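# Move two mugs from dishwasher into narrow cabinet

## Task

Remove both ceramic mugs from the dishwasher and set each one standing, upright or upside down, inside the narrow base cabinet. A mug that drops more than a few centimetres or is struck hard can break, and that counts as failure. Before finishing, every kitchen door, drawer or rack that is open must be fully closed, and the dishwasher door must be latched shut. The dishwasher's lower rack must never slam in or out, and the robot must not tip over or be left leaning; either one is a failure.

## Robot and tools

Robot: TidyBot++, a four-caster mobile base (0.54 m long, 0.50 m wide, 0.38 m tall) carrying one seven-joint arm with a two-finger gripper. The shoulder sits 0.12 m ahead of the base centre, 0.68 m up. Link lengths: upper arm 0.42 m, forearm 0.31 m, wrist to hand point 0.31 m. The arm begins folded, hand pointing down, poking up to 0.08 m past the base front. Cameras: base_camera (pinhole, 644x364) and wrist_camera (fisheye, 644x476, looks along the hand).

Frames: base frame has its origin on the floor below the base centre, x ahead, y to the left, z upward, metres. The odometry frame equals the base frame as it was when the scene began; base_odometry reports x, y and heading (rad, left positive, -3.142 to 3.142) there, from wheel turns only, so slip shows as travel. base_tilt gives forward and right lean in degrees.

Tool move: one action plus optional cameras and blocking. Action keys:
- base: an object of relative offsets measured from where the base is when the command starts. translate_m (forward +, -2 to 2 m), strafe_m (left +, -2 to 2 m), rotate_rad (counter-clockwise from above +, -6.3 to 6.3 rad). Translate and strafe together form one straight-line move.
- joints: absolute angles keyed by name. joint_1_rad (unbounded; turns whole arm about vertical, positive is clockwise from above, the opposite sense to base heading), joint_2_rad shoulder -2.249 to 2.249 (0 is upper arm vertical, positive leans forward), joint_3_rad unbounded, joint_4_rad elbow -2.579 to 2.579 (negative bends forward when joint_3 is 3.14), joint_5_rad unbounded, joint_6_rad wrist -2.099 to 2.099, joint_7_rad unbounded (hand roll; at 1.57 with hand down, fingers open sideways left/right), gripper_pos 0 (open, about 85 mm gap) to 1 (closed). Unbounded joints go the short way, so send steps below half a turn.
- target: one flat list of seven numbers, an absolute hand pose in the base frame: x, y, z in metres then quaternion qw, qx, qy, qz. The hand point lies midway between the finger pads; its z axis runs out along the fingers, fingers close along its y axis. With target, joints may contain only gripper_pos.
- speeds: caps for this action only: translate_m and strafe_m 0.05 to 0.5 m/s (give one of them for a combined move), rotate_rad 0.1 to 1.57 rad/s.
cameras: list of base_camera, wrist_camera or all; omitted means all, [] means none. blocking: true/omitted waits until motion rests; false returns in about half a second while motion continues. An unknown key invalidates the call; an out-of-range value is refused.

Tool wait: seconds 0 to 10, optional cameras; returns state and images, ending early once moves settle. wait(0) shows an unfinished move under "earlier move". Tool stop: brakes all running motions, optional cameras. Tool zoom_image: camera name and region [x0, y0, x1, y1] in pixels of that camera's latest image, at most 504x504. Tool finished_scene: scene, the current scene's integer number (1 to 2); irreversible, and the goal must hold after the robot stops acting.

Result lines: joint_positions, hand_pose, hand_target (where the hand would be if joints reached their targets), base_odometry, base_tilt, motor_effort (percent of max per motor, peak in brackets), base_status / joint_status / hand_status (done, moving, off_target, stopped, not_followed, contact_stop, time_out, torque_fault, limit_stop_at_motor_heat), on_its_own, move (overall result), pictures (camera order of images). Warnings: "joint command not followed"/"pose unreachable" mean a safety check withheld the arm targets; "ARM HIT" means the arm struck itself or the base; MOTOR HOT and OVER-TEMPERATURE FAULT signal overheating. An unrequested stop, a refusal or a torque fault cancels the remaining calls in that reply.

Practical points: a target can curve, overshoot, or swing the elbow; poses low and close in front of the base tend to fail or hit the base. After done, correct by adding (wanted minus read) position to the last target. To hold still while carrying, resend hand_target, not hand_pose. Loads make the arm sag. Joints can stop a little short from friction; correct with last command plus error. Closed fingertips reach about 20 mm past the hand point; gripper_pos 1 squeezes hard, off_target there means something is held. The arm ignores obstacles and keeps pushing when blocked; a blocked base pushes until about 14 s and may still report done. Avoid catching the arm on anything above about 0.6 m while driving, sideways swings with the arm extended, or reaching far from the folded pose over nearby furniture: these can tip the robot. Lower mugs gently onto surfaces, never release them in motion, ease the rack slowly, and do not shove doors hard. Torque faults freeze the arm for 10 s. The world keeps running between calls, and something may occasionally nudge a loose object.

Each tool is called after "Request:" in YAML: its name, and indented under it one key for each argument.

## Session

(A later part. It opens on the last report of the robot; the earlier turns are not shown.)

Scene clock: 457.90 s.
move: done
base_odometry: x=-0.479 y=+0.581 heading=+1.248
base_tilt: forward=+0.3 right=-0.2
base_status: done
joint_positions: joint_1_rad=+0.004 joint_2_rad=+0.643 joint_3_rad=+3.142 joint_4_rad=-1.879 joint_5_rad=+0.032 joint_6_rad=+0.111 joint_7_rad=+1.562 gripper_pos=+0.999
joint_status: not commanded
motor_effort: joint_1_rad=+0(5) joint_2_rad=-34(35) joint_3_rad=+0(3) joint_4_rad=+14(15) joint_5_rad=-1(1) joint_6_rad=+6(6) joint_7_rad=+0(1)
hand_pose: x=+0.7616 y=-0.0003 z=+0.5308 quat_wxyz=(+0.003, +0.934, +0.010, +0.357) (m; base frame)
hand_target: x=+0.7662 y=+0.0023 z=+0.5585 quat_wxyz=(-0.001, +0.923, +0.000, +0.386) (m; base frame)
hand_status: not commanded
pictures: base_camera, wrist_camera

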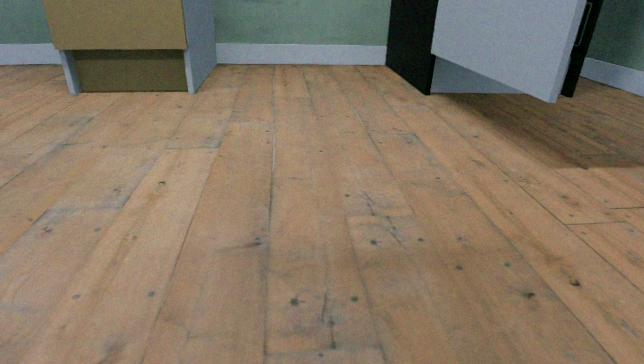

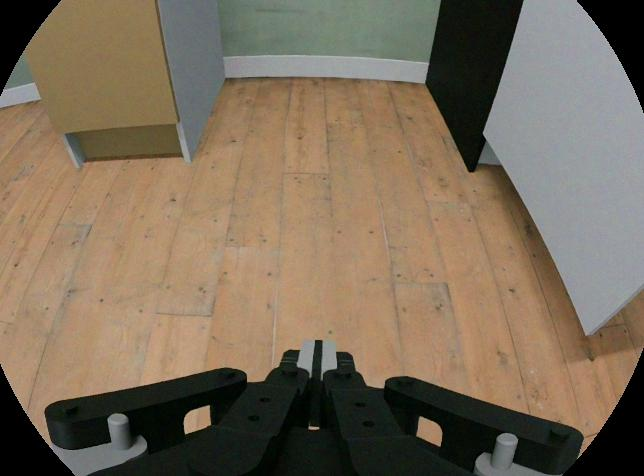

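Request:
move:
  joints: {"joint_2_rad":1.26,"joint_4_rad":-1.48,"joint_6_rad":0.43}
  base: {"translate_m":0.25}
  cameras: []

Request:
move:
  base: {"strafe_m":-0.6}
  speeds: {"strafe_m":0.15}
  cameras: ["base_camera","wrist_camera"]

Scene clock: 461.10 s.
move: done
base_odometry: x=-0.400 y=+0.818 heading=+1.248
base_tilt: forward=+0.3 right=-0.2
base_status: done
joint_positions: joint_1_rad=+0.004 joint_2_rad=+1.261 joint_3_rad=+3.142 joint_4_rad=-1.504 joint_5_rad=+0.032 joint_6_rad=+0.389 joint_7_rad=+1.562 gripper_pos=+0.999
joint_status: all done
motor_effort: joint_1_rad=+0(1) joint_2_rad=-44(47) joint_3_rad=-1(1) joint_4_rad=+10(16) joint_5_rad=-1(1) joint_6_rad=+6(7) joint_7_rad=+0(1)
hand_pose: x=+0.8506 y=+0.0021 z=+0.2929 quat_wxyz=(-0.001, +0.928, +0.010, +0.373) (m; base frame)
hand_target: x=+0.8725 y=+0.0023 z=+0.3114 quat_wxyz=(-0.001, +0.915, +0.000, +0.404) (m; base frame)
hand_status: not commanded
pictures: none
No camera images: "cameras" was empty.

Scene clock: 465.73 s.
move: done
base_odometry: x=+0.170 y=+0.628 heading=+1.249
base_tilt: forward=+0.3 right=-0.2
base_status: done
joint_positions: joint_1_rad=+0.001 joint_2_rad=+1.261 joint_3_rad=+3.139 joint_4_rad=-1.503 joint_5_rad=+0.032 joint_6_rad=+0.392 joint_7_rad=+1.562 gripper_pos=+0.999
joint_status: not commanded
motor_effort: joint_1_rad=+0(6) joint_2_rad=-44(45) joint_3_rad=-1(6) joint_4_rad=+10(11) joint_5_rad=-1(3) joint_6_rad=+6(7) joint_7_rad=+0(1)
hand_pose: x=+0.8522 y=+0.0065 z=+0.2941 quat_wxyz=(-0.003, +0.927, +0.012, +0.375) (m; base frame)
hand_target: x=+0.8725 y=+0.0023 z=+0.3114 quat_wxyz=(-0.001, +0.915, +0.000, +0.404) (m; base frame)
hand_status: not commanded
pictures: base_camera, wrist_camera

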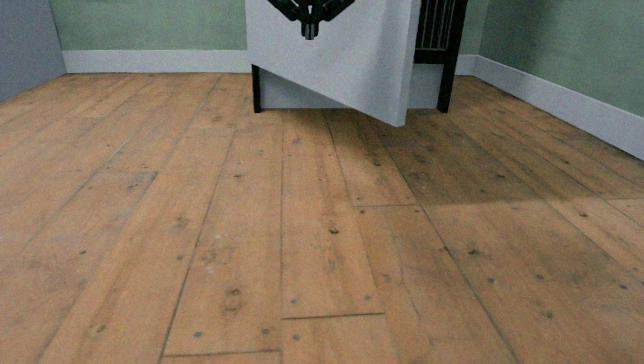

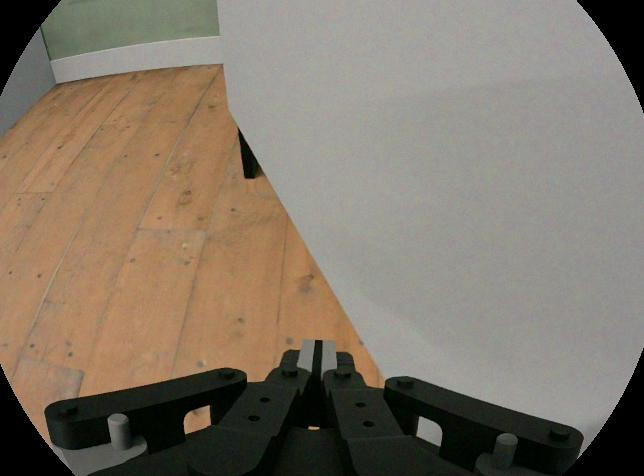

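Request:
move:
  base: {"strafe_m":-0.2}
  speeds: {"strafe_m":0.12}
  cameras: ["base_camera"]

Request:
move:
  base: {"translate_m":0.2}
  speeds: {"translate_m":0.1}
  cameras: ["base_camera","wrist_camera"]

Scene clock: 469.30 s.
move: done
base_odometry: x=+0.360 y=+0.565 heading=+1.249
base_tilt: forward=+0.3 right=-0.2
base_status: done
joint_positions: joint_1_rad=-0.001 joint_2_rad=+1.262 joint_3_rad=+3.138 joint_4_rad=-1.502 joint_5_rad=+0.032 joint_6_rad=+0.393 joint_7_rad=+1.562 gripper_pos=+0.999
joint_status: not commanded
motor_effort: joint_1_rad=+0(5) joint_2_rad=-44(46) joint_3_rad=-1(4) joint_4_rad=+10(12) joint_5_rad=-1(2) joint_6_rad=+6(8) joint_7_rad=+0(1)
hand_pose: x=+0.8526 y=+0.0079 z=+0.2943 quat_wxyz=(-0.004, +0.927, +0.012, +0.376) (m; base frame)
hand_target: x=+0.8725 y=+0.0023 z=+0.3114 quat_wxyz=(-0.001, +0.915, +0.000, +0.404) (m; base frame)
hand_status: not commanded
pictures: base_camera

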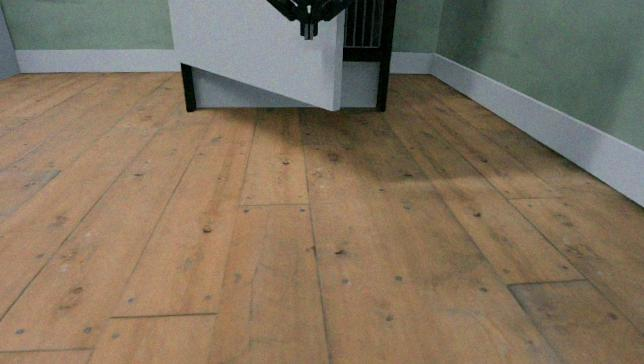

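Scene clock: 471.87 s.
move: done
base_odometry: x=+0.423 y=+0.755 heading=+1.248
base_tilt: forward=+0.3 right=-0.2
base_status: done
joint_positions: joint_1_rad=-0.001 joint_2_rad=+1.263 joint_3_rad=+3.138 joint_4_rad=-1.496 joint_5_rad=+0.032 joint_6_rad=+0.396 joint_7_rad=+1.562 gripper_pos=+0.999
joint_status: not commanded
motor_effort: joint_1_rad=+0(2) joint_2_rad=-44(46) joint_3_rad=-1(2) joint_4_rad=+10(15) joint_5_rad=-1(1) joint_6_rad=+6(9) joint_7_rad=-1(1)
hand_pose: x=+0.8559 y=+0.0080 z=+0.2961 quat_wxyz=(-0.004, +0.925, +0.012, +0.379) (m; base frame)
hand_target: x=+0.8725 y=+0.0023 z=+0.3114 quat_wxyz=(-0.001, +0.915, +0.000, +0.404) (m; base frame)
hand_status: not commanded
pictures: base_camera, wrist_camera

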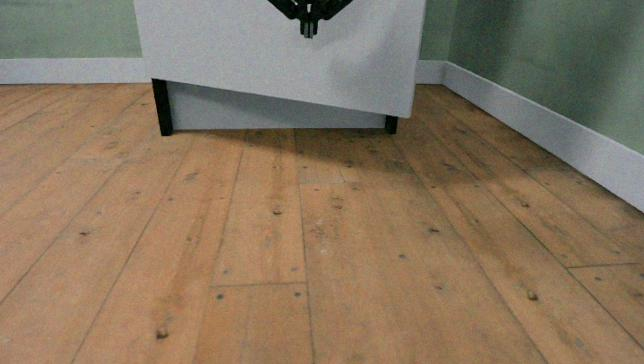

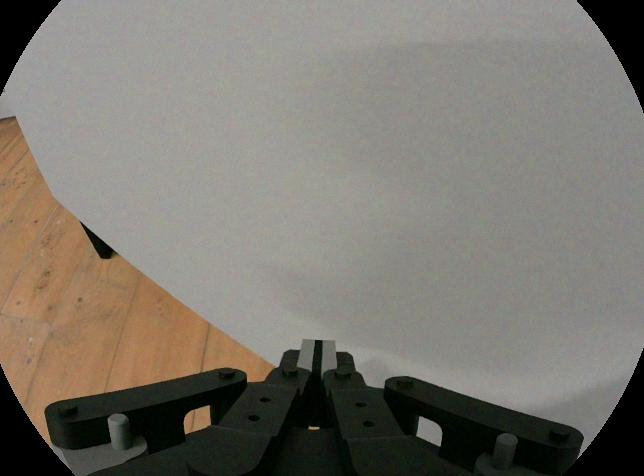

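Request:
move:
  base: {"translate_m":0.2,"strafe_m":-0.08}
  speeds: {"translate_m":0.1}
  cameras: ["base_camera","wrist_camera"]

Request:
move:
  base: {"translate_m":0.06}
  speeds: {"translate_m":0.06}
  cameras: ["wrist_camera"]

Scene clock: 475.47 s.
move: done
base_odometry: x=+0.562 y=+0.919 heading=+1.249
base_tilt: forward=+0.3 right=-0.2
base_status: done
joint_positions: joint_1_rad=-0.001 joint_2_rad=+1.263 joint_3_rad=+3.138 joint_4_rad=-1.494 joint_5_rad=+0.032 joint_6_rad=+0.396 joint_7_rad=+1.562 gripper_pos=+0.999
joint_status: not commanded
motor_effort: joint_1_rad=+0(2) joint_2_rad=-44(45) joint_3_rad=-1(2) joint_4_rad=+10(12) joint_5_rad=-1(1) joint_6_rad=+7(7) joint_7_rad=+0(1)
hand_pose: x=+0.8571 y=+0.0080 z=+0.2969 quat_wxyz=(-0.004, +0.925, +0.012, +0.381) (m; base frame)
hand_target: x=+0.8725 y=+0.0023 z=+0.3114 quat_wxyz=(-0.001, +0.915, +0.000, +0.404) (m; base frame)
hand_status: not commanded
pictures: base_camera, wrist_camera

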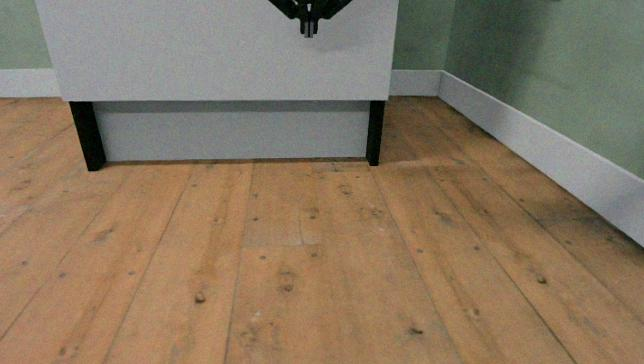

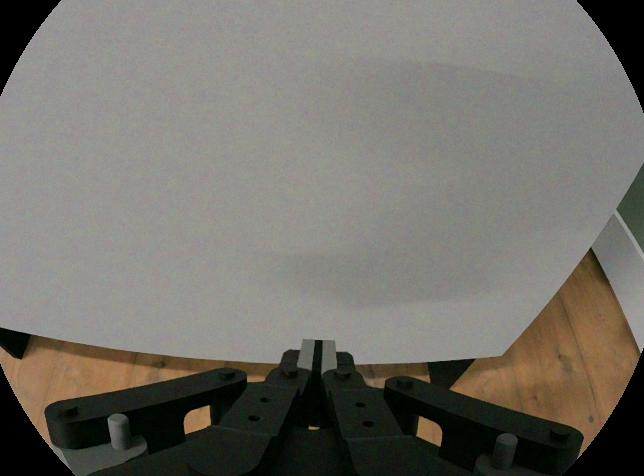

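Scene clock: 476.97 s.
move: done
base_odometry: x=+0.581 y=+0.976 heading=+1.248
base_tilt: forward=+0.3 right=-0.2
base_status: done
joint_positions: joint_1_rad=-0.001 joint_2_rad=+1.279 joint_3_rad=+3.138 joint_4_rad=-1.507 joint_5_rad=+0.032 joint_6_rad=+0.396 joint_7_rad=+1.562 gripper_pos=+0.999
joint_status: not commanded
motor_effort: joint_1_rad=-1(2) joint_2_rad=-46(49) joint_3_rad=-2(2) joint_4_rad=+14(20) joint_5_rad=-1(1) joint_6_rad=+9(14) joint_7_rad=-1(1)
hand_pose: x=+0.8440 y=+0.0080 z=+0.2807 quat_wxyz=(-0.004, +0.930, +0.012, +0.367) (m; base frame)
hand_target: x=+0.8725 y=+0.0023 z=+0.3114 quat_wxyz=(-0.001, +0.915, +0.000, +0.404) (m; base frame)
hand_status: not commanded
pictures: wrist_camera

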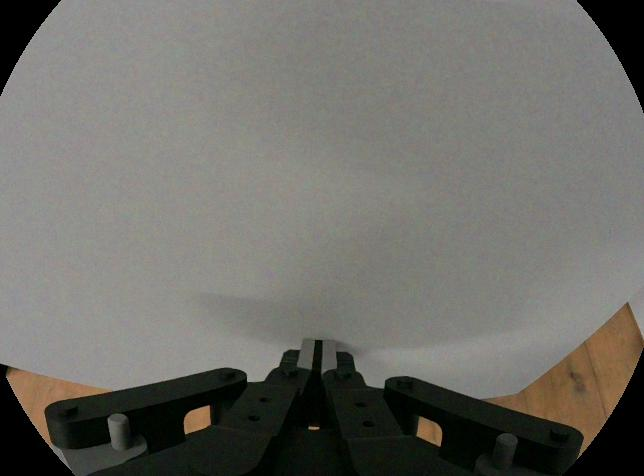

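Request:
move:
  base: {"translate_m":0.05}
  speeds: {"translate_m":0.06}
  cameras: ["wrist_camera"]

Request:
move:
  base: {"translate_m":-0.4}
  cameras: []

Request:
move:
  base: {"translate_m":-0.3}
  joints: {"joint_2_rad":-0.3,"joint_4_rad":-1.4,"joint_6_rad":-0.9}
  cameras: ["base_camera","wrist_camera"]

Scene clock: 479.23 s.
move: done
base_odometry: x=+0.597 y=+1.024 heading=+1.248
base_tilt: forward=+0.3 right=-0.2
base_status: done
joint_positions: joint_1_rad=-0.001 joint_2_rad=+1.319 joint_3_rad=+3.138 joint_4_rad=-1.556 joint_5_rad=+0.032 joint_6_rad=+0.381 joint_7_rad=+1.562 gripper_pos=+0.999
joint_status: not commanded
motor_effort: joint_1_rad=-2(2) joint_2_rad=-53(55) joint_3_rad=-2(3) joint_4_rad=+23(27) joint_5_rad=-1(1) joint_6_rad=+16(18) joint_7_rad=+0(1)
hand_pose: x=+0.7964 y=+0.0078 z=+0.2346 quat_wxyz=(-0.004, +0.948, +0.012, +0.317) (m; base frame)
hand_target: x=+0.8725 y=+0.0023 z=+0.3114 quat_wxyz=(-0.001, +0.915, +0.000, +0.404) (m; base frame)
hand_status: not commanded
pictures: wrist_camera

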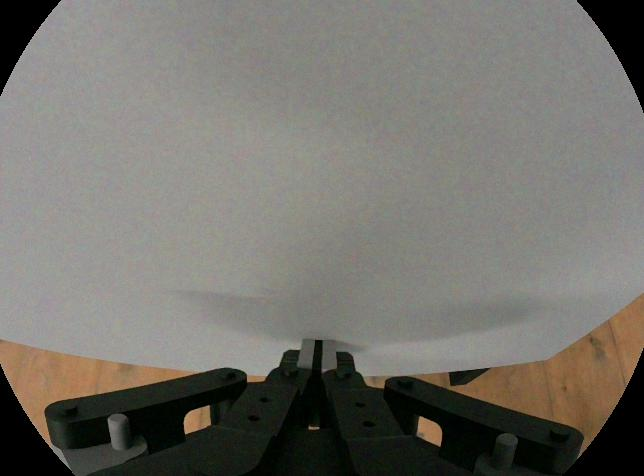

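Scene clock: 481.47 s.
move: done
base_odometry: x=+0.470 y=+0.644 heading=+1.248
base_tilt: forward=+0.3 right=-0.2
base_status: done
joint_positions: joint_1_rad=-0.001 joint_2_rad=+1.285 joint_3_rad=+3.138 joint_4_rad=-1.483 joint_5_rad=+0.032 joint_6_rad=+0.418 joint_7_rad=+1.562 gripper_pos=+0.999
joint_status: not commanded
motor_effort: joint_1_rad=+0(2) joint_2_rad=-44(53) joint_3_rad=-1(2) joint_4_rad=+10(22) joint_5_rad=-1(1) joint_6_rad=+6(15) joint_7_rad=+0(1)
hand_pose: x=+0.8592 y=+0.0082 z=+0.2895 quat_wxyz=(-0.004, +0.922, +0.012, +0.386) (m; base frame)
hand_target: x=+0.8725 y=+0.0023 z=+0.3114 quat_wxyz=(-0.001, +0.915, +0.000, +0.404) (m; base frame)
hand_status: not commanded
pictures: none
No camera images: "cameras" was empty.

Scene clock: 484.57 s.
move: done
base_odometry: x=+0.375 y=+0.359 heading=+1.248
base_tilt: forward=+0.2 right=-0.2
base_status: done
joint_positions: joint_1_rad=-0.001 joint_2_rad=-0.279 joint_3_rad=+3.138 joint_4_rad=-1.421 joint_5_rad=+0.032 joint_6_rad=-0.859 joint_7_rad=+1.562 gripper_pos=+0.999
joint_status: all done
motor_effort: joint_1_rad=+0(1) joint_2_rad=-9(48) joint_3_rad=+0(1) joint_4_rad=+21(22) joint_5_rad=+0(1) joint_6_rad=+8(9) joint_7_rad=-1(1)
hand_pose: x=+0.5721 y=-0.0039 z=+1.0872 quat_wxyz=(+0.013, +0.842, +0.001, +0.540) (m; base frame)
hand_target: x=+0.5579 y=+0.0022 z=+1.0968 quat_wxyz=(+0.000, +0.841, +0.000, +0.540) (m; base frame)
hand_status: not commanded
pictures: base_camera, wrist_camera

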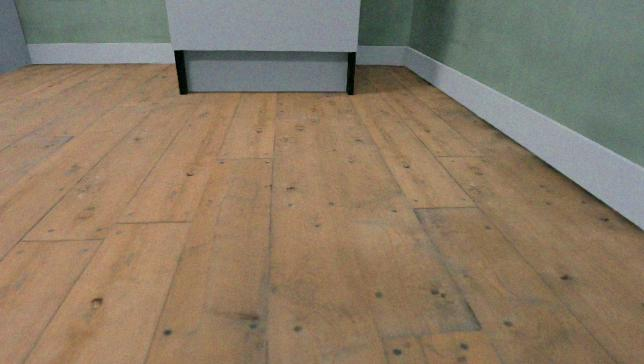

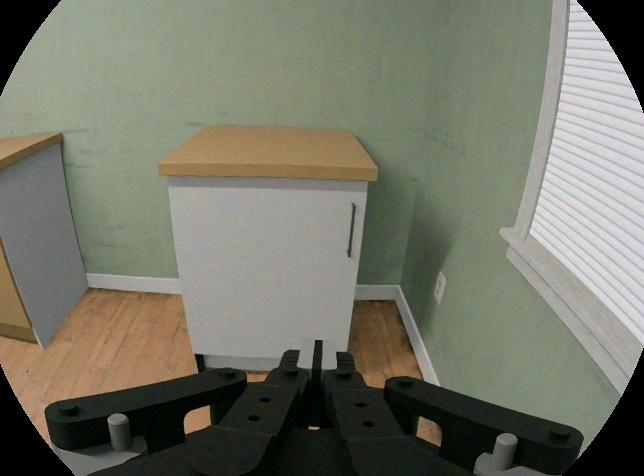

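Request:
move:
  base: {"rotate_rad":1.655}
  cameras: []

Request:
move:
  base: {"translate_m":0.85,"strafe_m":-0.37}
  joints: {"joint_2_rad":-0.3,"joint_4_rad":-1.4,"joint_6_rad":-0.7}
  cameras: ["base_camera","wrist_camera"]

Scene clock: 488.37 s.
move: done
base_odometry: x=+0.375 y=+0.359 heading=+2.902
base_tilt: forward=+0.3 right=-0.2
base_status: done
joint_positions: joint_1_rad=-0.001 joint_2_rad=-0.279 joint_3_rad=+3.138 joint_4_rad=-1.421 joint_5_rad=+0.032 joint_6_rad=-0.861 joint_7_rad=+1.562 gripper_pos=+0.999
joint_status: not commanded
motor_effort: joint_1_rad=+0(1) joint_2_rad=-9(11) joint_3_rad=+0(2) joint_4_rad=+21(22) joint_5_rad=+0(1) joint_6_rad=+8(9) joint_7_rad=+0(1)
hand_pose: x=+0.5718 y=-0.0038 z=+1.0866 quat_wxyz=(+0.013, +0.842, +0.001, +0.539) (m; base frame)
hand_target: x=+0.5579 y=+0.0022 z=+1.0968 quat_wxyz=(+0.000, +0.841, +0.000, +0.540) (m; base frame)
hand_status: not commanded
pictures: none
No camera images: "cameras" was empty.

Scene clock: 491.23 s.
move: done
base_odometry: x=-0.363 y=+0.920 heading=+2.903
base_tilt: forward=+0.3 right=-0.2
base_status: done
joint_positions: joint_1_rad=-0.001 joint_2_rad=-0.286 joint_3_rad=+3.138 joint_4_rad=-1.410 joint_5_rad=+0.032 joint_6_rad=-0.709 joint_7_rad=+1.562 gripper_pos=+0.999
joint_status: all done
motor_effort: joint_1_rad=+0(1) joint_2_rad=-9(13) joint_3_rad=+0(1) joint_4_rad=+21(23) joint_5_rad=+0(1) joint_6_rad=+8(10) joint_7_rad=+0(1)
hand_pose: x=+0.5842 y=-0.0026 z=+1.1411 quat_wxyz=(+0.012, +0.793, +0.002, +0.609) (m; base frame)
hand_target: x=+0.5779 y=+0.0023 z=+1.1556 quat_wxyz=(-0.001, +0.783, +0.000, +0.622) (m; base frame)
hand_status: not commanded
pictures: base_camera, wrist_camera

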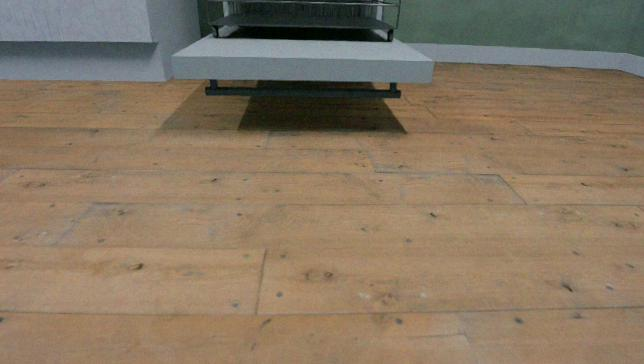

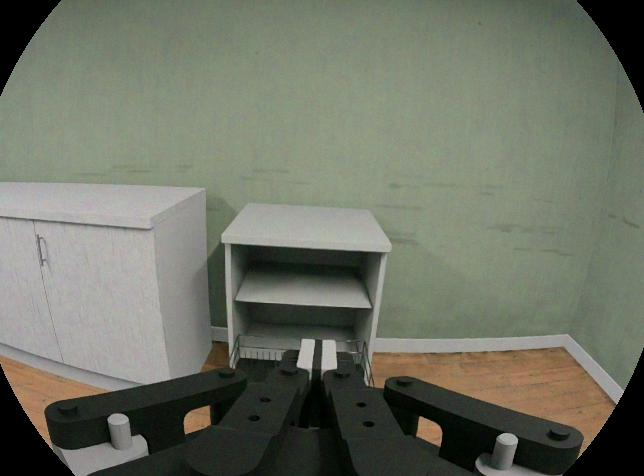

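Request:
move:
  base: {"translate_m":0.42,"strafe_m":0.045}
  joints: {"joint_2_rad":0.8,"joint_4_rad":-1.5,"joint_6_rad":-0.4}
  cameras: ["wrist_camera"]

Request:
move:
  joints: {"joint_2_rad":1.19,"joint_4_rad":-0.945,"joint_6_rad":-0.61}
  cameras: ["base_camera","wrist_camera"]

Scene clock: 495.23 s.
move: done
base_odometry: x=-0.782 y=+0.976 heading=+2.903
base_tilt: forward=+0.3 right=-0.2
base_status: done
joint_positions: joint_1_rad=-0.001 joint_2_rad=+0.797 joint_3_rad=+3.138 joint_4_rad=-1.481 joint_5_rad=+0.032 joint_6_rad=-0.439 joint_7_rad=+1.562 gripper_pos=+0.999
joint_status: all done
motor_effort: joint_1_rad=+0(1) joint_2_rad=-40(44) joint_3_rad=+0(1) joint_4_rad=+15(21) joint_5_rad=-1(1) joint_6_rad=+4(10) joint_7_rad=+0(1)
hand_pose: x=+0.7868 y=-0.0001 z=+0.4878 quat_wxyz=(+0.007, +0.978, +0.010, +0.210) (m; base frame)
hand_target: x=+0.7883 y=+0.0023 z=+0.4841 quat_wxyz=(-0.001, +0.976, +0.000, +0.219) (m; base frame)
hand_status: not commanded
pictures: wrist_camera

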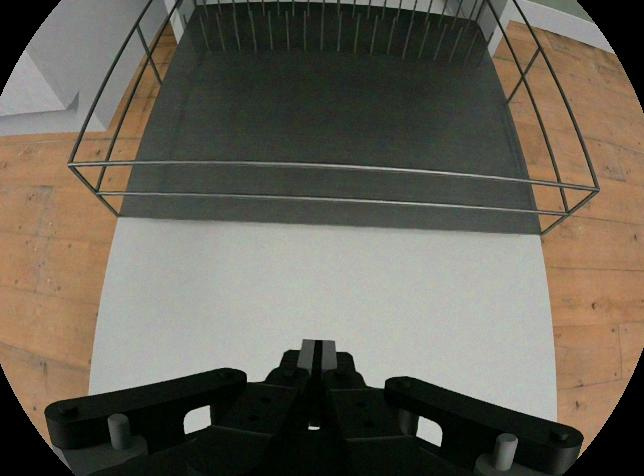

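Scene clock: 497.00 s.
move: done
base_odometry: x=-0.782 y=+0.976 heading=+2.903
base_tilt: forward=+0.3 right=-0.2
base_status: not commanded
joint_positions: joint_1_rad=-0.001 joint_2_rad=+1.193 joint_3_rad=+3.138 joint_4_rad=-0.970 joint_5_rad=+0.032 joint_6_rad=-0.569 joint_7_rad=+1.562 gripper_pos=+0.999
joint_status: all done
motor_effort: joint_1_rad=+0(1) joint_2_rad=-49(51) joint_3_rad=-1(1) joint_4_rad=+16(18) joint_5_rad=-1(1) joint_6_rad=+4(5) joint_7_rad=+0(1)
hand_pose: x=+0.8948 y=-0.0013 z=+0.3761 quat_wxyz=(+0.008, +0.979, +0.008, +0.203) (m; base frame)
hand_target: x=+0.8955 y=+0.0022 z=+0.3830 quat_wxyz=(-0.001, +0.980, +0.000, +0.197) (m; base frame)
hand_status: not commanded
pictures: base_camera, wrist_camera

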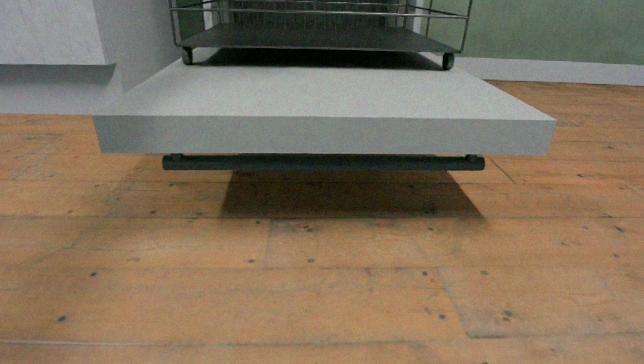

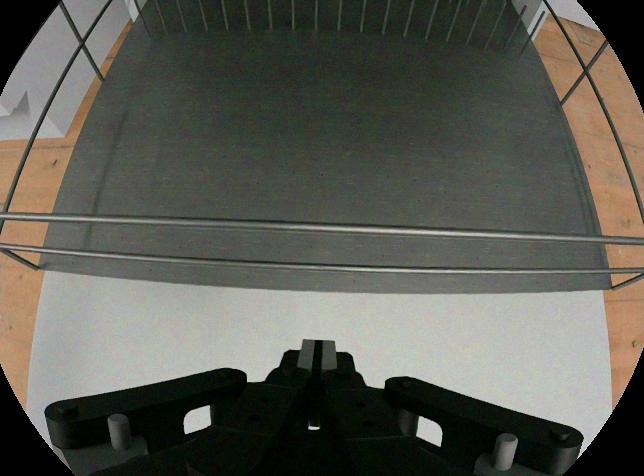

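Request:
move:
  base: {"translate_m":0.30,"rotate_rad":-0.02}
  speeds: {"translate_m":0.06}
  cameras: ["base_camera","wrist_camera"]

Scene clock: 504.03 s.
move: done
base_odometry: x=-1.074 y=+1.047 heading=+2.882
base_tilt: forward=+0.3 right=-0.2
base_status: done
joint_positions: joint_1_rad=+0.003 joint_2_rad=+1.195 joint_3_rad=+3.138 joint_4_rad=-0.965 joint_5_rad=+0.032 joint_6_rad=-0.585 joint_7_rad=+1.562 gripper_pos=+0.999
joint_status: not commanded
motor_effort: joint_1_rad=+0(7) joint_2_rad=-50(52) joint_3_rad=-1(4) joint_4_rad=+17(19) joint_5_rad=+0(1) joint_6_rad=+5(7) joint_7_rad=+0(1)
hand_pose: x=+0.8918 y=-0.0045 z=+0.3744 quat_wxyz=(+0.009, +0.980, +0.006, +0.197) (m; base frame)
hand_target: x=+0.8955 y=+0.0022 z=+0.3830 quat_wxyz=(-0.001, +0.980, +0.000, +0.197) (m; base frame)
hand_status: not commanded
pictures: base_camera, wrist_camera

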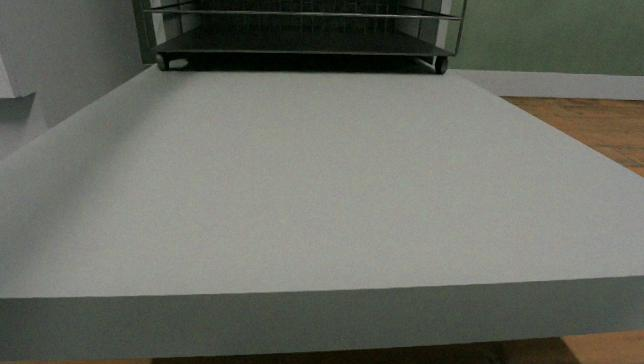

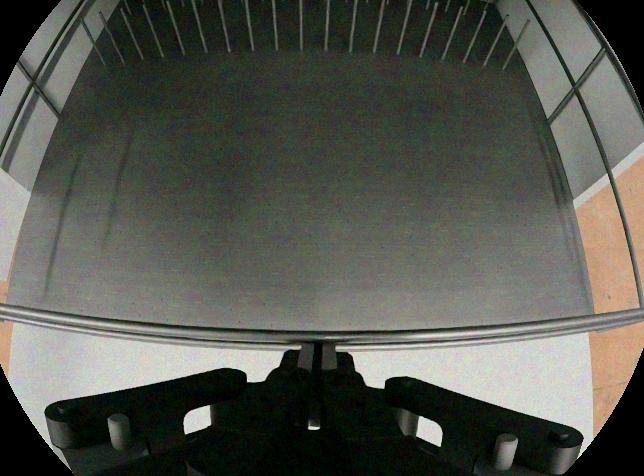

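Request:
move:
  base: {"translate_m":-0.13}
  speeds: {"translate_m":0.1}
  cameras: []

Request:
move:
  joints: {"joint_2_rad":1.30,"joint_4_rad":-0.867,"joint_6_rad":-0.251}
  cameras: ["wrist_camera"]

Scene clock: 507.47 s.
move: done
base_odometry: x=-0.948 y=+1.014 heading=+2.882
base_tilt: forward=+0.3 right=-0.2
base_status: done
joint_positions: joint_1_rad=+0.003 joint_2_rad=+1.195 joint_3_rad=+3.138 joint_4_rad=-0.961 joint_5_rad=+0.032 joint_6_rad=-0.585 joint_7_rad=+1.562 gripper_pos=+0.999
joint_status: not commanded
motor_effort: joint_1_rad=+0(2) joint_2_rad=-49(50) joint_3_rad=-1(1) joint_4_rad=+17(18) joint_5_rad=-1(1) joint_6_rad=+4(4) joint_7_rad=+0(1)
hand_pose: x=+0.8938 y=-0.0045 z=+0.3760 quat_wxyz=(+0.009, +0.980, +0.006, +0.199) (m; base frame)
hand_target: x=+0.8955 y=+0.0022 z=+0.3830 quat_wxyz=(-0.001, +0.980, +0.000, +0.197) (m; base frame)
hand_status: not commanded
pictures: none
No camera images: "cameras" was empty.

Scene clock: 508.77 s.
move: done
base_odometry: x=-0.948 y=+1.014 heading=+2.882
base_tilt: forward=+0.3 right=-0.2
base_status: not commanded
joint_positions: joint_1_rad=+0.003 joint_2_rad=+1.304 joint_3_rad=+3.138 joint_4_rad=-0.886 joint_5_rad=+0.032 joint_6_rad=-0.287 joint_7_rad=+1.562 gripper_pos=+0.999
joint_status: all done
motor_effort: joint_1_rad=+0(1) joint_2_rad=-51(53) joint_3_rad=-1(1) joint_4_rad=+17(19) joint_5_rad=-1(1) joint_6_rad=+5(6) joint_7_rad=+0(1)
hand_pose: x=+0.9729 y=-0.0021 z=+0.3651 quat_wxyz=(+0.007, +0.945, +0.008, +0.326) (m; base frame)
hand_target: x=+0.9907 y=+0.0022 z=+0.3846 quat_wxyz=(-0.001, +0.935, +0.000, +0.354) (m; base frame)
hand_status: not commanded
pictures: wrist_camera

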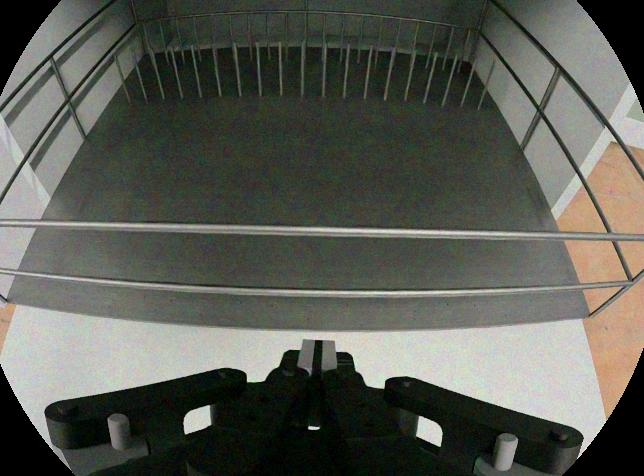

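Request:
move:
  base: {"translate_m":0.10}
  speeds: {"translate_m":0.06}
  cameras: []

Request:
move:
  base: {"translate_m":0.06}
  speeds: {"translate_m":0.05}
  cameras: ["base_camera","wrist_camera"]

Scene clock: 512.13 s.
move: done
base_odometry: x=-1.045 y=+1.039 heading=+2.882
base_tilt: forward=+0.3 right=-0.2
base_status: done
joint_positions: joint_1_rad=+0.003 joint_2_rad=+1.311 joint_3_rad=+3.138 joint_4_rad=-0.885 joint_5_rad=+0.032 joint_6_rad=-0.285 joint_7_rad=+1.562 gripper_pos=+0.999
joint_status: not commanded
motor_effort: joint_1_rad=+0(1) joint_2_rad=-52(54) joint_3_rad=-1(2) joint_4_rad=+18(22) joint_5_rad=-1(1) joint_6_rad=+7(10) joint_7_rad=+0(1)
hand_pose: x=+0.9716 y=-0.0021 z=+0.3604 quat_wxyz=(+0.007, +0.946, +0.008, +0.324) (m; base frame)
hand_target: x=+0.9907 y=+0.0022 z=+0.3846 quat_wxyz=(-0.001, +0.935, +0.000, +0.354) (m; base frame)
hand_status: not commanded
pictures: none
No camera images: "cameras" was empty.

Scene clock: 513.80 s.
move: done
base_odometry: x=-1.103 y=+1.054 heading=+2.883
base_tilt: forward=+0.3 right=-0.2
base_status: done
joint_positions: joint_1_rad=+0.003 joint_2_rad=+1.313 joint_3_rad=+3.138 joint_4_rad=-0.885 joint_5_rad=+0.032 joint_6_rad=-0.283 joint_7_rad=+1.562 gripper_pos=+0.999
joint_status: not commanded
motor_effort: joint_1_rad=+0(2) joint_2_rad=-53(54) joint_3_rad=-1(2) joint_4_rad=+17(22) joint_5_rad=-1(1) joint_6_rad=+7(9) joint_7_rad=+0(1)
hand_pose: x=+0.9714 y=-0.0021 z=+0.3589 quat_wxyz=(+0.007, +0.946, +0.008, +0.324) (m; base frame)
hand_target: x=+0.9907 y=+0.0022 z=+0.3846 quat_wxyz=(-0.001, +0.935, +0.000, +0.354) (m; base frame)
hand_status: not commanded
pictures: base_camera, wrist_camera

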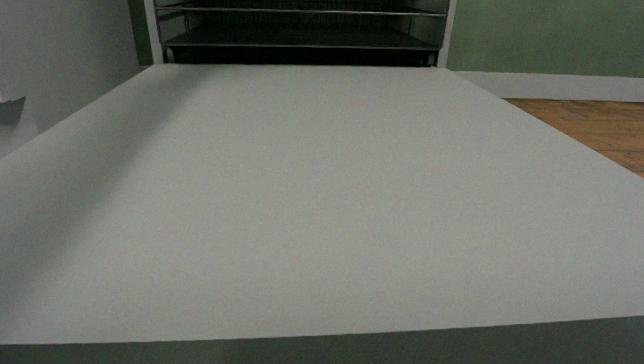

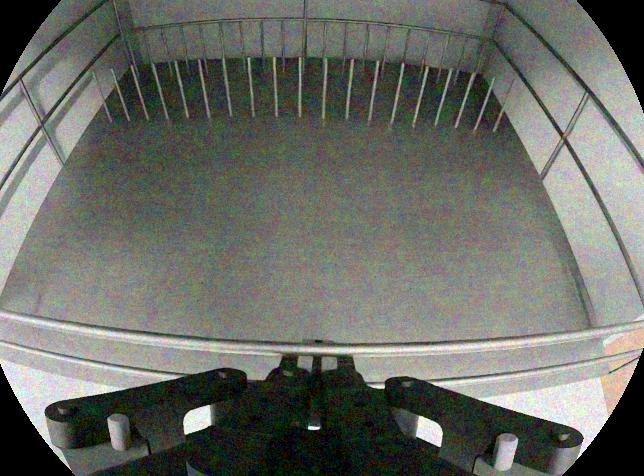

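Request:
move:
  joints: {"joint_2_rad":1.345,"joint_4_rad":-0.81,"joint_6_rad":-0.20}
  cameras: []

Request:
move:
  joints: {"joint_2_rad":1.385,"joint_4_rad":-0.757,"joint_6_rad":-0.16}
  cameras: ["wrist_camera"]

Scene clock: 517.40 s.
move: done
base_odometry: x=-1.103 y=+1.054 heading=+2.883
base_tilt: forward=+0.3 right=-0.2
base_status: not commanded
joint_positions: joint_1_rad=+0.003 joint_2_rad=+1.356 joint_3_rad=+3.138 joint_4_rad=-0.837 joint_5_rad=+0.032 joint_6_rad=-0.242 joint_7_rad=+1.562 gripper_pos=+0.999
joint_status: all done
motor_effort: joint_1_rad=+0(1) joint_2_rad=-54(55) joint_3_rad=-1(1) joint_4_rad=+19(20) joint_5_rad=-1(1) joint_6_rad=+6(8) joint_7_rad=+0(1)
hand_pose: x=+0.9877 y=-0.0018 z=+0.3519 quat_wxyz=(+0.006, +0.938, +0.008, +0.346) (m; base frame)
hand_target: x=+1.0117 y=+0.0021 z=+0.3828 quat_wxyz=(-0.001, +0.924, -0.001, +0.383) (m; base frame)
hand_status: not commanded
pictures: none
No camera images: "cameras" was empty.

Scene clock: 518.17 s.
move: done
base_odometry: x=-1.103 y=+1.054 heading=+2.883
base_tilt: forward=+0.3 right=-0.2
base_status: not commanded
joint_positions: joint_1_rad=+0.003 joint_2_rad=+1.394 joint_3_rad=+3.138 joint_4_rad=-0.784 joint_5_rad=+0.032 joint_6_rad=-0.203 joint_7_rad=+1.562 gripper_pos=+0.999
joint_status: all done
motor_effort: joint_1_rad=+0(1) joint_2_rad=-55(56) joint_3_rad=-1(1) joint_4_rad=+20(21) joint_5_rad=-1(1) joint_6_rad=+8(8) joint_7_rad=+0(1)
hand_pose: x=+1.0060 y=-0.0016 z=+0.3512 quat_wxyz=(+0.006, +0.928, +0.008, +0.371) (m; base frame)
hand_target: x=+1.0287 y=+0.0021 z=+0.3817 quat_wxyz=(-0.001, +0.913, -0.001, +0.408) (m; base frame)
hand_status: not commanded
pictures: wrist_camera

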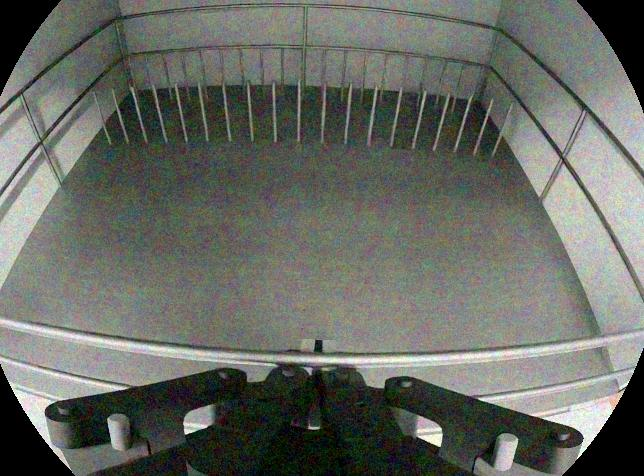

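Request:
move:
  joints: {"joint_2_rad":1.43,"joint_4_rad":-0.68,"joint_6_rad":-0.13}
  cameras: []

Request:
move:
  joints: {"joint_2_rad":1.465,"joint_4_rad":-0.60,"joint_6_rad":-0.10}
  cameras: ["base_camera","wrist_camera"]

Scene clock: 520.33 s.
move: done
base_odometry: x=-1.103 y=+1.054 heading=+2.883
base_tilt: forward=+0.3 right=-0.2
base_status: not commanded
joint_positions: joint_1_rad=+0.003 joint_2_rad=+1.441 joint_3_rad=+3.138 joint_4_rad=-0.709 joint_5_rad=+0.032 joint_6_rad=-0.174 joint_7_rad=+1.562 gripper_pos=+0.999
joint_status: all done
motor_effort: joint_1_rad=+0(1) joint_2_rad=-56(56) joint_3_rad=-1(1) joint_4_rad=+21(21) joint_5_rad=-1(1) joint_6_rad=+8(9) joint_7_rad=-1(1)
hand_pose: x=+1.0263 y=-0.0015 z=+0.3513 quat_wxyz=(+0.006, +0.918, +0.008, +0.397) (m; base frame)
hand_target: x=+1.0495 y=+0.0020 z=+0.3864 quat_wxyz=(-0.001, +0.900, -0.001, +0.436) (m; base frame)
hand_status: not commanded
pictures: none
No camera images: "cameras" was empty.

Scene clock: 521.17 s.
move: off_target
base_odometry: x=-1.102 y=+1.054 heading=+2.883
base_tilt: forward=+0.3 right=-0.2
base_status: not commanded
joint_positions: joint_1_rad=+0.003 joint_2_rad=+1.477 joint_3_rad=+3.138 joint_4_rad=-0.654 joint_5_rad=+0.032 joint_6_rad=-0.164 joint_7_rad=+1.562 gripper_pos=+0.999
joint_status: joint_4_rad off_target (ended at -0.654, target -0.600); the others done
motor_effort: joint_1_rad=+0(2) joint_2_rad=-56(58) joint_3_rad=+0(1) joint_4_rad=+26(28) joint_5_rad=-1(1) joint_6_rad=+13(15) joint_7_rad=-1(1)
hand_pose: x=+1.0375 y=-0.0016 z=+0.3483 quat_wxyz=(+0.006, +0.912, +0.008, +0.411) (m; base frame)
hand_target: x=+1.0721 y=+0.0019 z=+0.4029 quat_wxyz=(-0.001, +0.883, -0.001, +0.469) (m; base frame)
hand_status: not commanded
pictures: base_camera, wrist_camera

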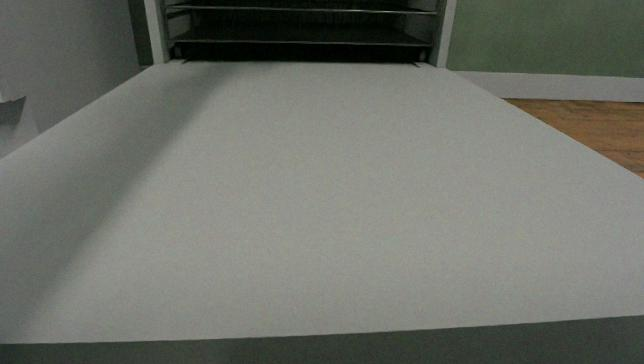

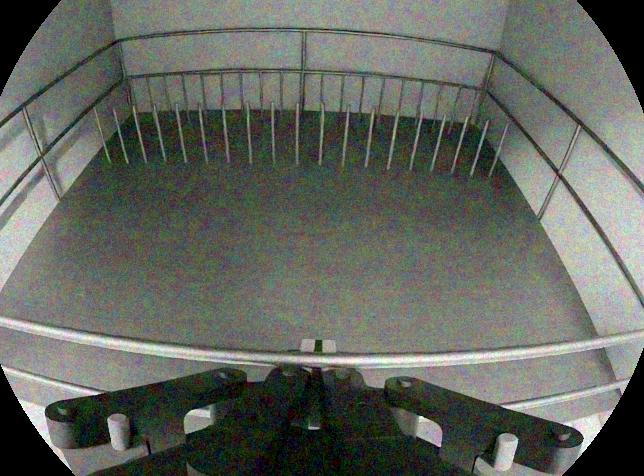

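Request:
move:
  joints: {"joint_2_rad":1.42,"joint_4_rad":-0.70,"joint_6_rad":-0.13}
  cameras: []

Request:
move:
  base: {"translate_m":-0.1}
  speeds: {"translate_m":0.06}
  cameras: ["wrist_camera"]

Request:
move:
  base: {"translate_m":-0.35}
  speeds: {"translate_m":0.15}
  cameras: ["wrist_camera"]

Scene clock: 524.10 s.
move: off_target
base_odometry: x=-1.102 y=+1.054 heading=+2.883
base_tilt: forward=+0.3 right=-0.2
base_status: not commanded
joint_positions: joint_1_rad=+0.003 joint_2_rad=+1.468 joint_3_rad=+3.138 joint_4_rad=-0.679 joint_5_rad=+0.032 joint_6_rad=-0.152 joint_7_rad=+1.562 gripper_pos=+0.999
joint_status: joint_2_rad off_target (ended at +1.468, target +1.420); the others done
motor_effort: joint_1_rad=+0(1) joint_2_rad=-54(56) joint_3_rad=-1(1) joint_4_rad=+19(27) joint_5_rad=-1(1) joint_6_rad=+6(13) joint_7_rad=+0(1)
hand_pose: x=+1.0336 y=-0.0014 z=+0.3469 quat_wxyz=(+0.006, +0.912, +0.008, +0.409) (m; base frame)
hand_target: x=+1.0453 y=+0.0020 z=+0.3854 quat_wxyz=(-0.001, +0.902, -0.001, +0.431) (m; base frame)
hand_status: not commanded
pictures: none
No camera images: "cameras" was empty.

Scene clock: 526.23 s.
move: done
base_odometry: x=-1.006 y=+1.029 heading=+2.882
base_tilt: forward=+0.3 right=-0.2
base_status: done
joint_positions: joint_1_rad=+0.003 joint_2_rad=+1.467 joint_3_rad=+3.138 joint_4_rad=-0.682 joint_5_rad=+0.032 joint_6_rad=-0.152 joint_7_rad=+1.562 gripper_pos=+0.999
joint_status: not commanded
motor_effort: joint_1_rad=+0(2) joint_2_rad=-53(55) joint_3_rad=-1(2) joint_4_rad=+18(20) joint_5_rad=-1(1) joint_6_rad=+7(7) joint_7_rad=+0(1)
hand_pose: x=+1.0325 y=-0.0014 z=+0.3456 quat_wxyz=(+0.006, +0.913, +0.008, +0.408) (m; base frame)
hand_target: x=+1.0453 y=+0.0020 z=+0.3854 quat_wxyz=(-0.001, +0.902, -0.001, +0.431) (m; base frame)
hand_status: not commanded
pictures: wrist_camera

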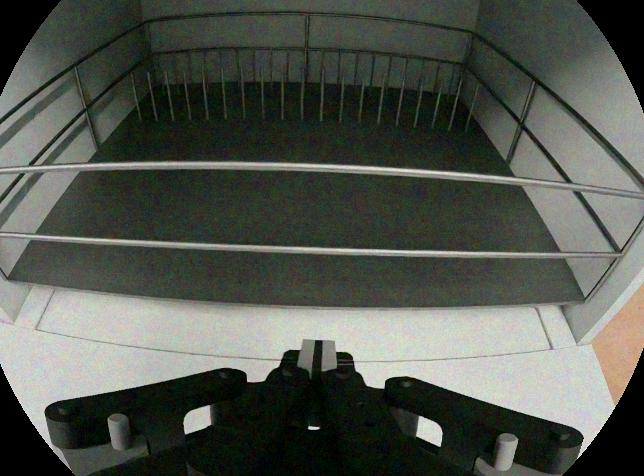

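Scene clock: 529.23 s.
move: done
base_odometry: x=-0.667 y=+0.939 heading=+2.883
base_tilt: forward=+0.3 right=-0.2
base_status: done
joint_positions: joint_1_rad=+0.003 joint_2_rad=+1.467 joint_3_rad=+3.138 joint_4_rad=-0.684 joint_5_rad=+0.032 joint_6_rad=-0.152 joint_7_rad=+1.562 gripper_pos=+0.999
joint_status: not commanded
motor_effort: joint_1_rad=+0(1) joint_2_rad=-53(54) joint_3_rad=-1(1) joint_4_rad=+19(20) joint_5_rad=-1(1) joint_6_rad=+6(8) joint_7_rad=+0(1)
hand_pose: x=+1.0318 y=-0.0014 z=+0.3450 quat_wxyz=(+0.006, +0.913, +0.008, +0.407) (m; base frame)
hand_target: x=+1.0453 y=+0.0020 z=+0.3854 quat_wxyz=(-0.001, +0.902, -0.001, +0.431) (m; base frame)
hand_status: not commanded
pictures: wrist_camera

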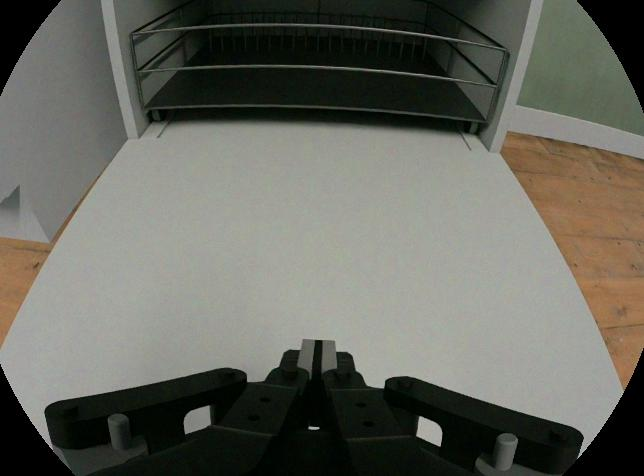

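Request:
move:
  base: {"translate_m":-0.12,"strafe_m":0.01,"rotate_rad":0.01}
  joints: {"joint_2_rad":0.6,"joint_4_rad":-1.95,"joint_6_rad":0.5}
  cameras: []

Request:
move:
  joints: {"joint_2_rad":1.3,"joint_4_rad":-1.9,"joint_6_rad":1.4}
  cameras: []

Request:
move:
  joints: {"joint_2_rad":1.8,"joint_4_rad":-1.6,"joint_6_rad":1.7}
  cameras: ["base_camera","wrist_camera"]

Request:
move:
  joints: {"joint_2_rad":2.10,"joint_4_rad":-1.32,"joint_6_rad":1.72}
  cameras: ["base_camera","wrist_camera"]

Scene clock: 538.40 s.
move: off_target
base_odometry: x=-0.554 y=+0.899 heading=+2.893
base_tilt: forward=+0.3 right=-0.2
base_status: done
joint_positions: joint_1_rad=+0.003 joint_2_rad=+0.643 joint_3_rad=+3.138 joint_4_rad=-1.929 joint_5_rad=+0.032 joint_6_rad=+0.459 joint_7_rad=+1.562 gripper_pos=+0.999
joint_status: joint_2_rad off_target (ended at +0.643, target +0.600); the others done
motor_effort: joint_1_rad=+0(7) joint_2_rad=-35(55) joint_3_rad=-1(3) joint_4_rad=+14(21) joint_5_rad=-1(1) joint_6_rad=+8(8) joint_7_rad=+0(1)
hand_pose: x=+0.8071 y=+0.0059 z=+0.5926 quat_wxyz=(-0.002, +0.871, +0.012, +0.491) (m; base frame)
hand_target: x=+0.8081 y=+0.0023 z=+0.6246 quat_wxyz=(-0.001, +0.855, +0.000, +0.519) (m; base frame)
hand_status: not commanded
pictures: none
No camera images: "cameras" was empty.

Scene clock: 540.73 s.
move: done
base_odometry: x=-0.554 y=+0.899 heading=+2.893
base_tilt: forward=+0.2 right=-0.2
base_status: not commanded
joint_positions: joint_1_rad=+0.003 joint_2_rad=+1.294 joint_3_rad=+3.138 joint_4_rad=-1.922 joint_5_rad=+0.032 joint_6_rad=+1.359 joint_7_rad=+1.562 gripper_pos=+0.999
joint_status: all done
motor_effort: joint_1_rad=+0(1) joint_2_rad=-38(42) joint_3_rad=-1(1) joint_4_rad=+4(16) joint_5_rad=-1(1) joint_6_rad=+9(10) joint_7_rad=+0(1)
hand_pose: x=+0.7988 y=+0.0108 z=+0.3957 quat_wxyz=(-0.014, +0.801, +0.007, +0.599) (m; base frame)
hand_target: x=+0.8092 y=+0.0021 z=+0.4098 quat_wxyz=(-0.001, +0.783, -0.001, +0.622) (m; base frame)
hand_status: not commanded
pictures: none
No camera images: "cameras" was empty.

Scene clock: 542.60 s.
move: done
base_odometry: x=-0.554 y=+0.899 heading=+2.893
base_tilt: forward=+0.3 right=-0.2
base_status: not commanded
joint_positions: joint_1_rad=+0.003 joint_2_rad=+1.798 joint_3_rad=+3.138 joint_4_rad=-1.623 joint_5_rad=+0.032 joint_6_rad=+1.660 joint_7_rad=+1.562 gripper_pos=+0.999
joint_status: all done
motor_effort: joint_1_rad=+0(0) joint_2_rad=-36(40) joint_3_rad=-1(1) joint_4_rad=+0(5) joint_5_rad=-1(1) joint_6_rad=+9(11) joint_7_rad=+0(1)
hand_pose: x=+0.7475 y=+0.0105 z=+0.2257 quat_wxyz=(-0.016, +0.771, +0.003, +0.636) (m; base frame)
hand_target: x=+0.7571 y=+0.0018 z=+0.2422 quat_wxyz=(-0.001, +0.751, -0.001, +0.660) (m; base frame)
hand_status: not commanded
pictures: base_camera, wrist_camera

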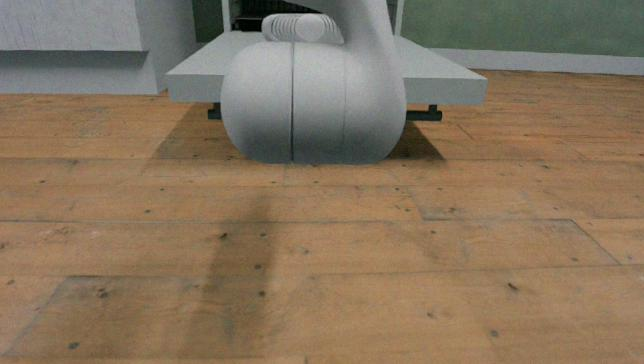

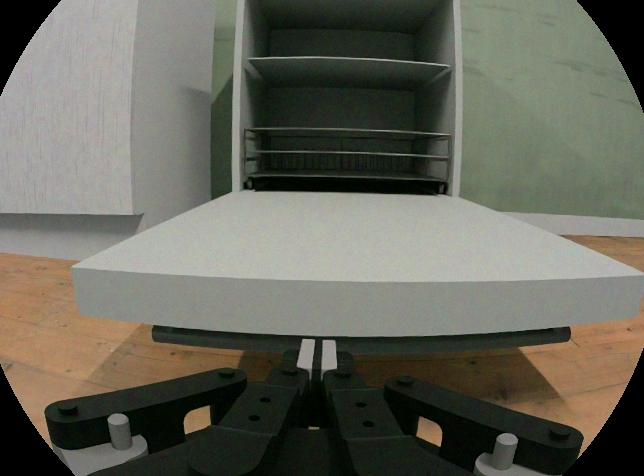

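Scene clock: 544.23 s.
move: done
base_odometry: x=-0.554 y=+0.899 heading=+2.893
base_tilt: forward=+0.3 right=-0.2
base_status: not commanded
joint_positions: joint_1_rad=+0.003 joint_2_rad=+2.106 joint_3_rad=+3.138 joint_4_rad=-1.343 joint_5_rad=+0.032 joint_6_rad=+1.682 joint_7_rad=+1.562 gripper_pos=+0.999
joint_status: all done
motor_effort: joint_1_rad=+0(0) joint_2_rad=-31(36) joint_3_rad=-1(1) joint_4_rad=+0(3) joint_5_rad=-1(1) joint_6_rad=+9(10) joint_7_rad=+0(1)
hand_pose: x=+0.6911 y=+0.0103 z=+0.1071 quat_wxyz=(-0.016, +0.773, +0.003, +0.634) (m; base frame)
hand_target: x=+0.7045 y=+0.0016 z=+0.1270 quat_wxyz=(-0.001, +0.751, -0.001, +0.660) (m; base frame)
hand_status: not commanded
pictures: base_camera, wrist_camera

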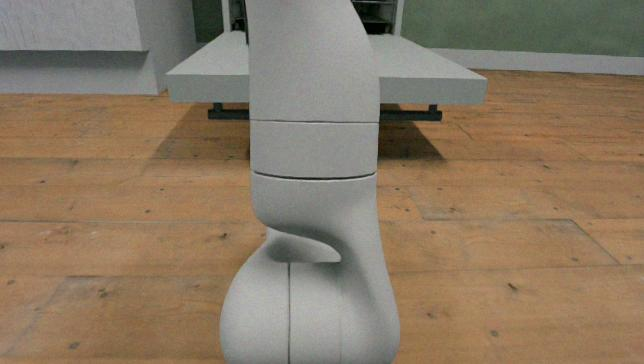

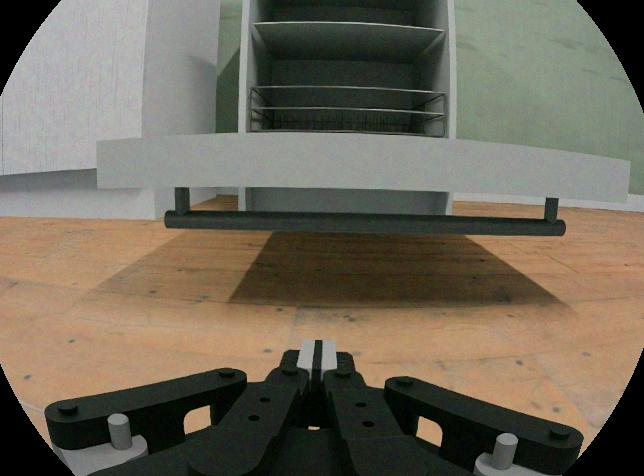

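Request:
move:
  base: {"strafe_m":-0.03,"rotate_rad":-0.012}
  joints: {"joint_2_rad":2.18,"joint_4_rad":-1.255,"joint_6_rad":1.73}
  cameras: ["wrist_camera"]

Request:
move:
  base: {"translate_m":0.2}
  speeds: {"translate_m":0.15}
  cameras: ["wrist_camera"]

Scene clock: 549.70 s.
move: done
base_odometry: x=-0.546 y=+0.928 heading=+2.881
base_tilt: forward=+0.3 right=-0.2
base_status: done
joint_positions: joint_1_rad=+0.001 joint_2_rad=+2.176 joint_3_rad=+3.138 joint_4_rad=-1.273 joint_5_rad=+0.032 joint_6_rad=+1.693 joint_7_rad=+1.562 gripper_pos=+0.999
joint_status: all done
motor_effort: joint_1_rad=+0(4) joint_2_rad=-29(32) joint_3_rad=-1(2) joint_4_rad=+1(1) joint_5_rad=+0(2) joint_6_rad=+9(10) joint_7_rad=+0(1)
hand_pose: x=+0.6755 y=+0.0113 z=+0.0854 quat_wxyz=(-0.016, +0.769, +0.003, +0.638) (m; base frame)
hand_target: x=+0.6817 y=+0.0016 z=+0.0985 quat_wxyz=(+0.000, +0.753, -0.001, +0.658) (m; base frame)
hand_status: not commanded
pictures: wrist_camera

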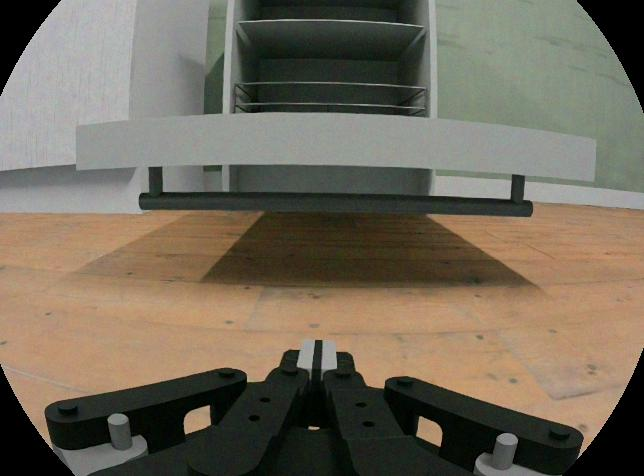

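Scene clock: 551.67 s.
move: done
base_odometry: x=-0.740 y=+0.980 heading=+2.881
base_tilt: forward=+0.3 right=-0.2
base_status: done
joint_positions: joint_1_rad=+0.001 joint_2_rad=+2.181 joint_3_rad=+3.138 joint_4_rad=-1.270 joint_5_rad=+0.032 joint_6_rad=+1.694 joint_7_rad=+1.562 gripper_pos=+0.999
joint_status: not commanded
motor_effort: joint_1_rad=+0(1) joint_2_rad=-29(32) joint_3_rad=-1(1) joint_4_rad=-1(2) joint_5_rad=-1(1) joint_6_rad=+9(9) joint_7_rad=+0(1)
hand_pose: x=+0.6742 y=+0.0113 z=+0.0841 quat_wxyz=(-0.016, +0.769, +0.003, +0.638) (m; base frame)
hand_target: x=+0.6817 y=+0.0016 z=+0.0985 quat_wxyz=(+0.000, +0.753, -0.001, +0.658) (m; base frame)
hand_status: not commanded
pictures: wrist_camera

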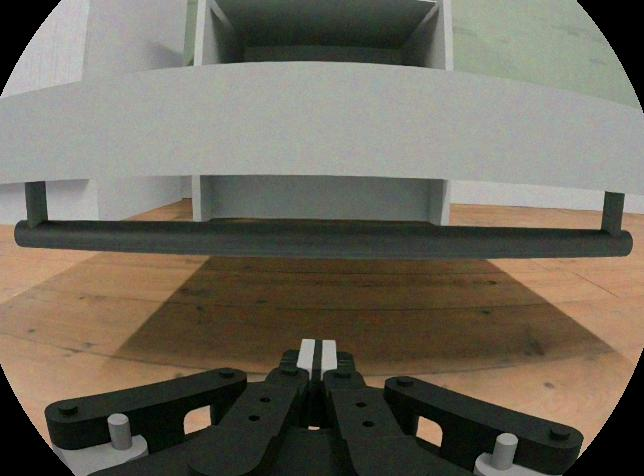

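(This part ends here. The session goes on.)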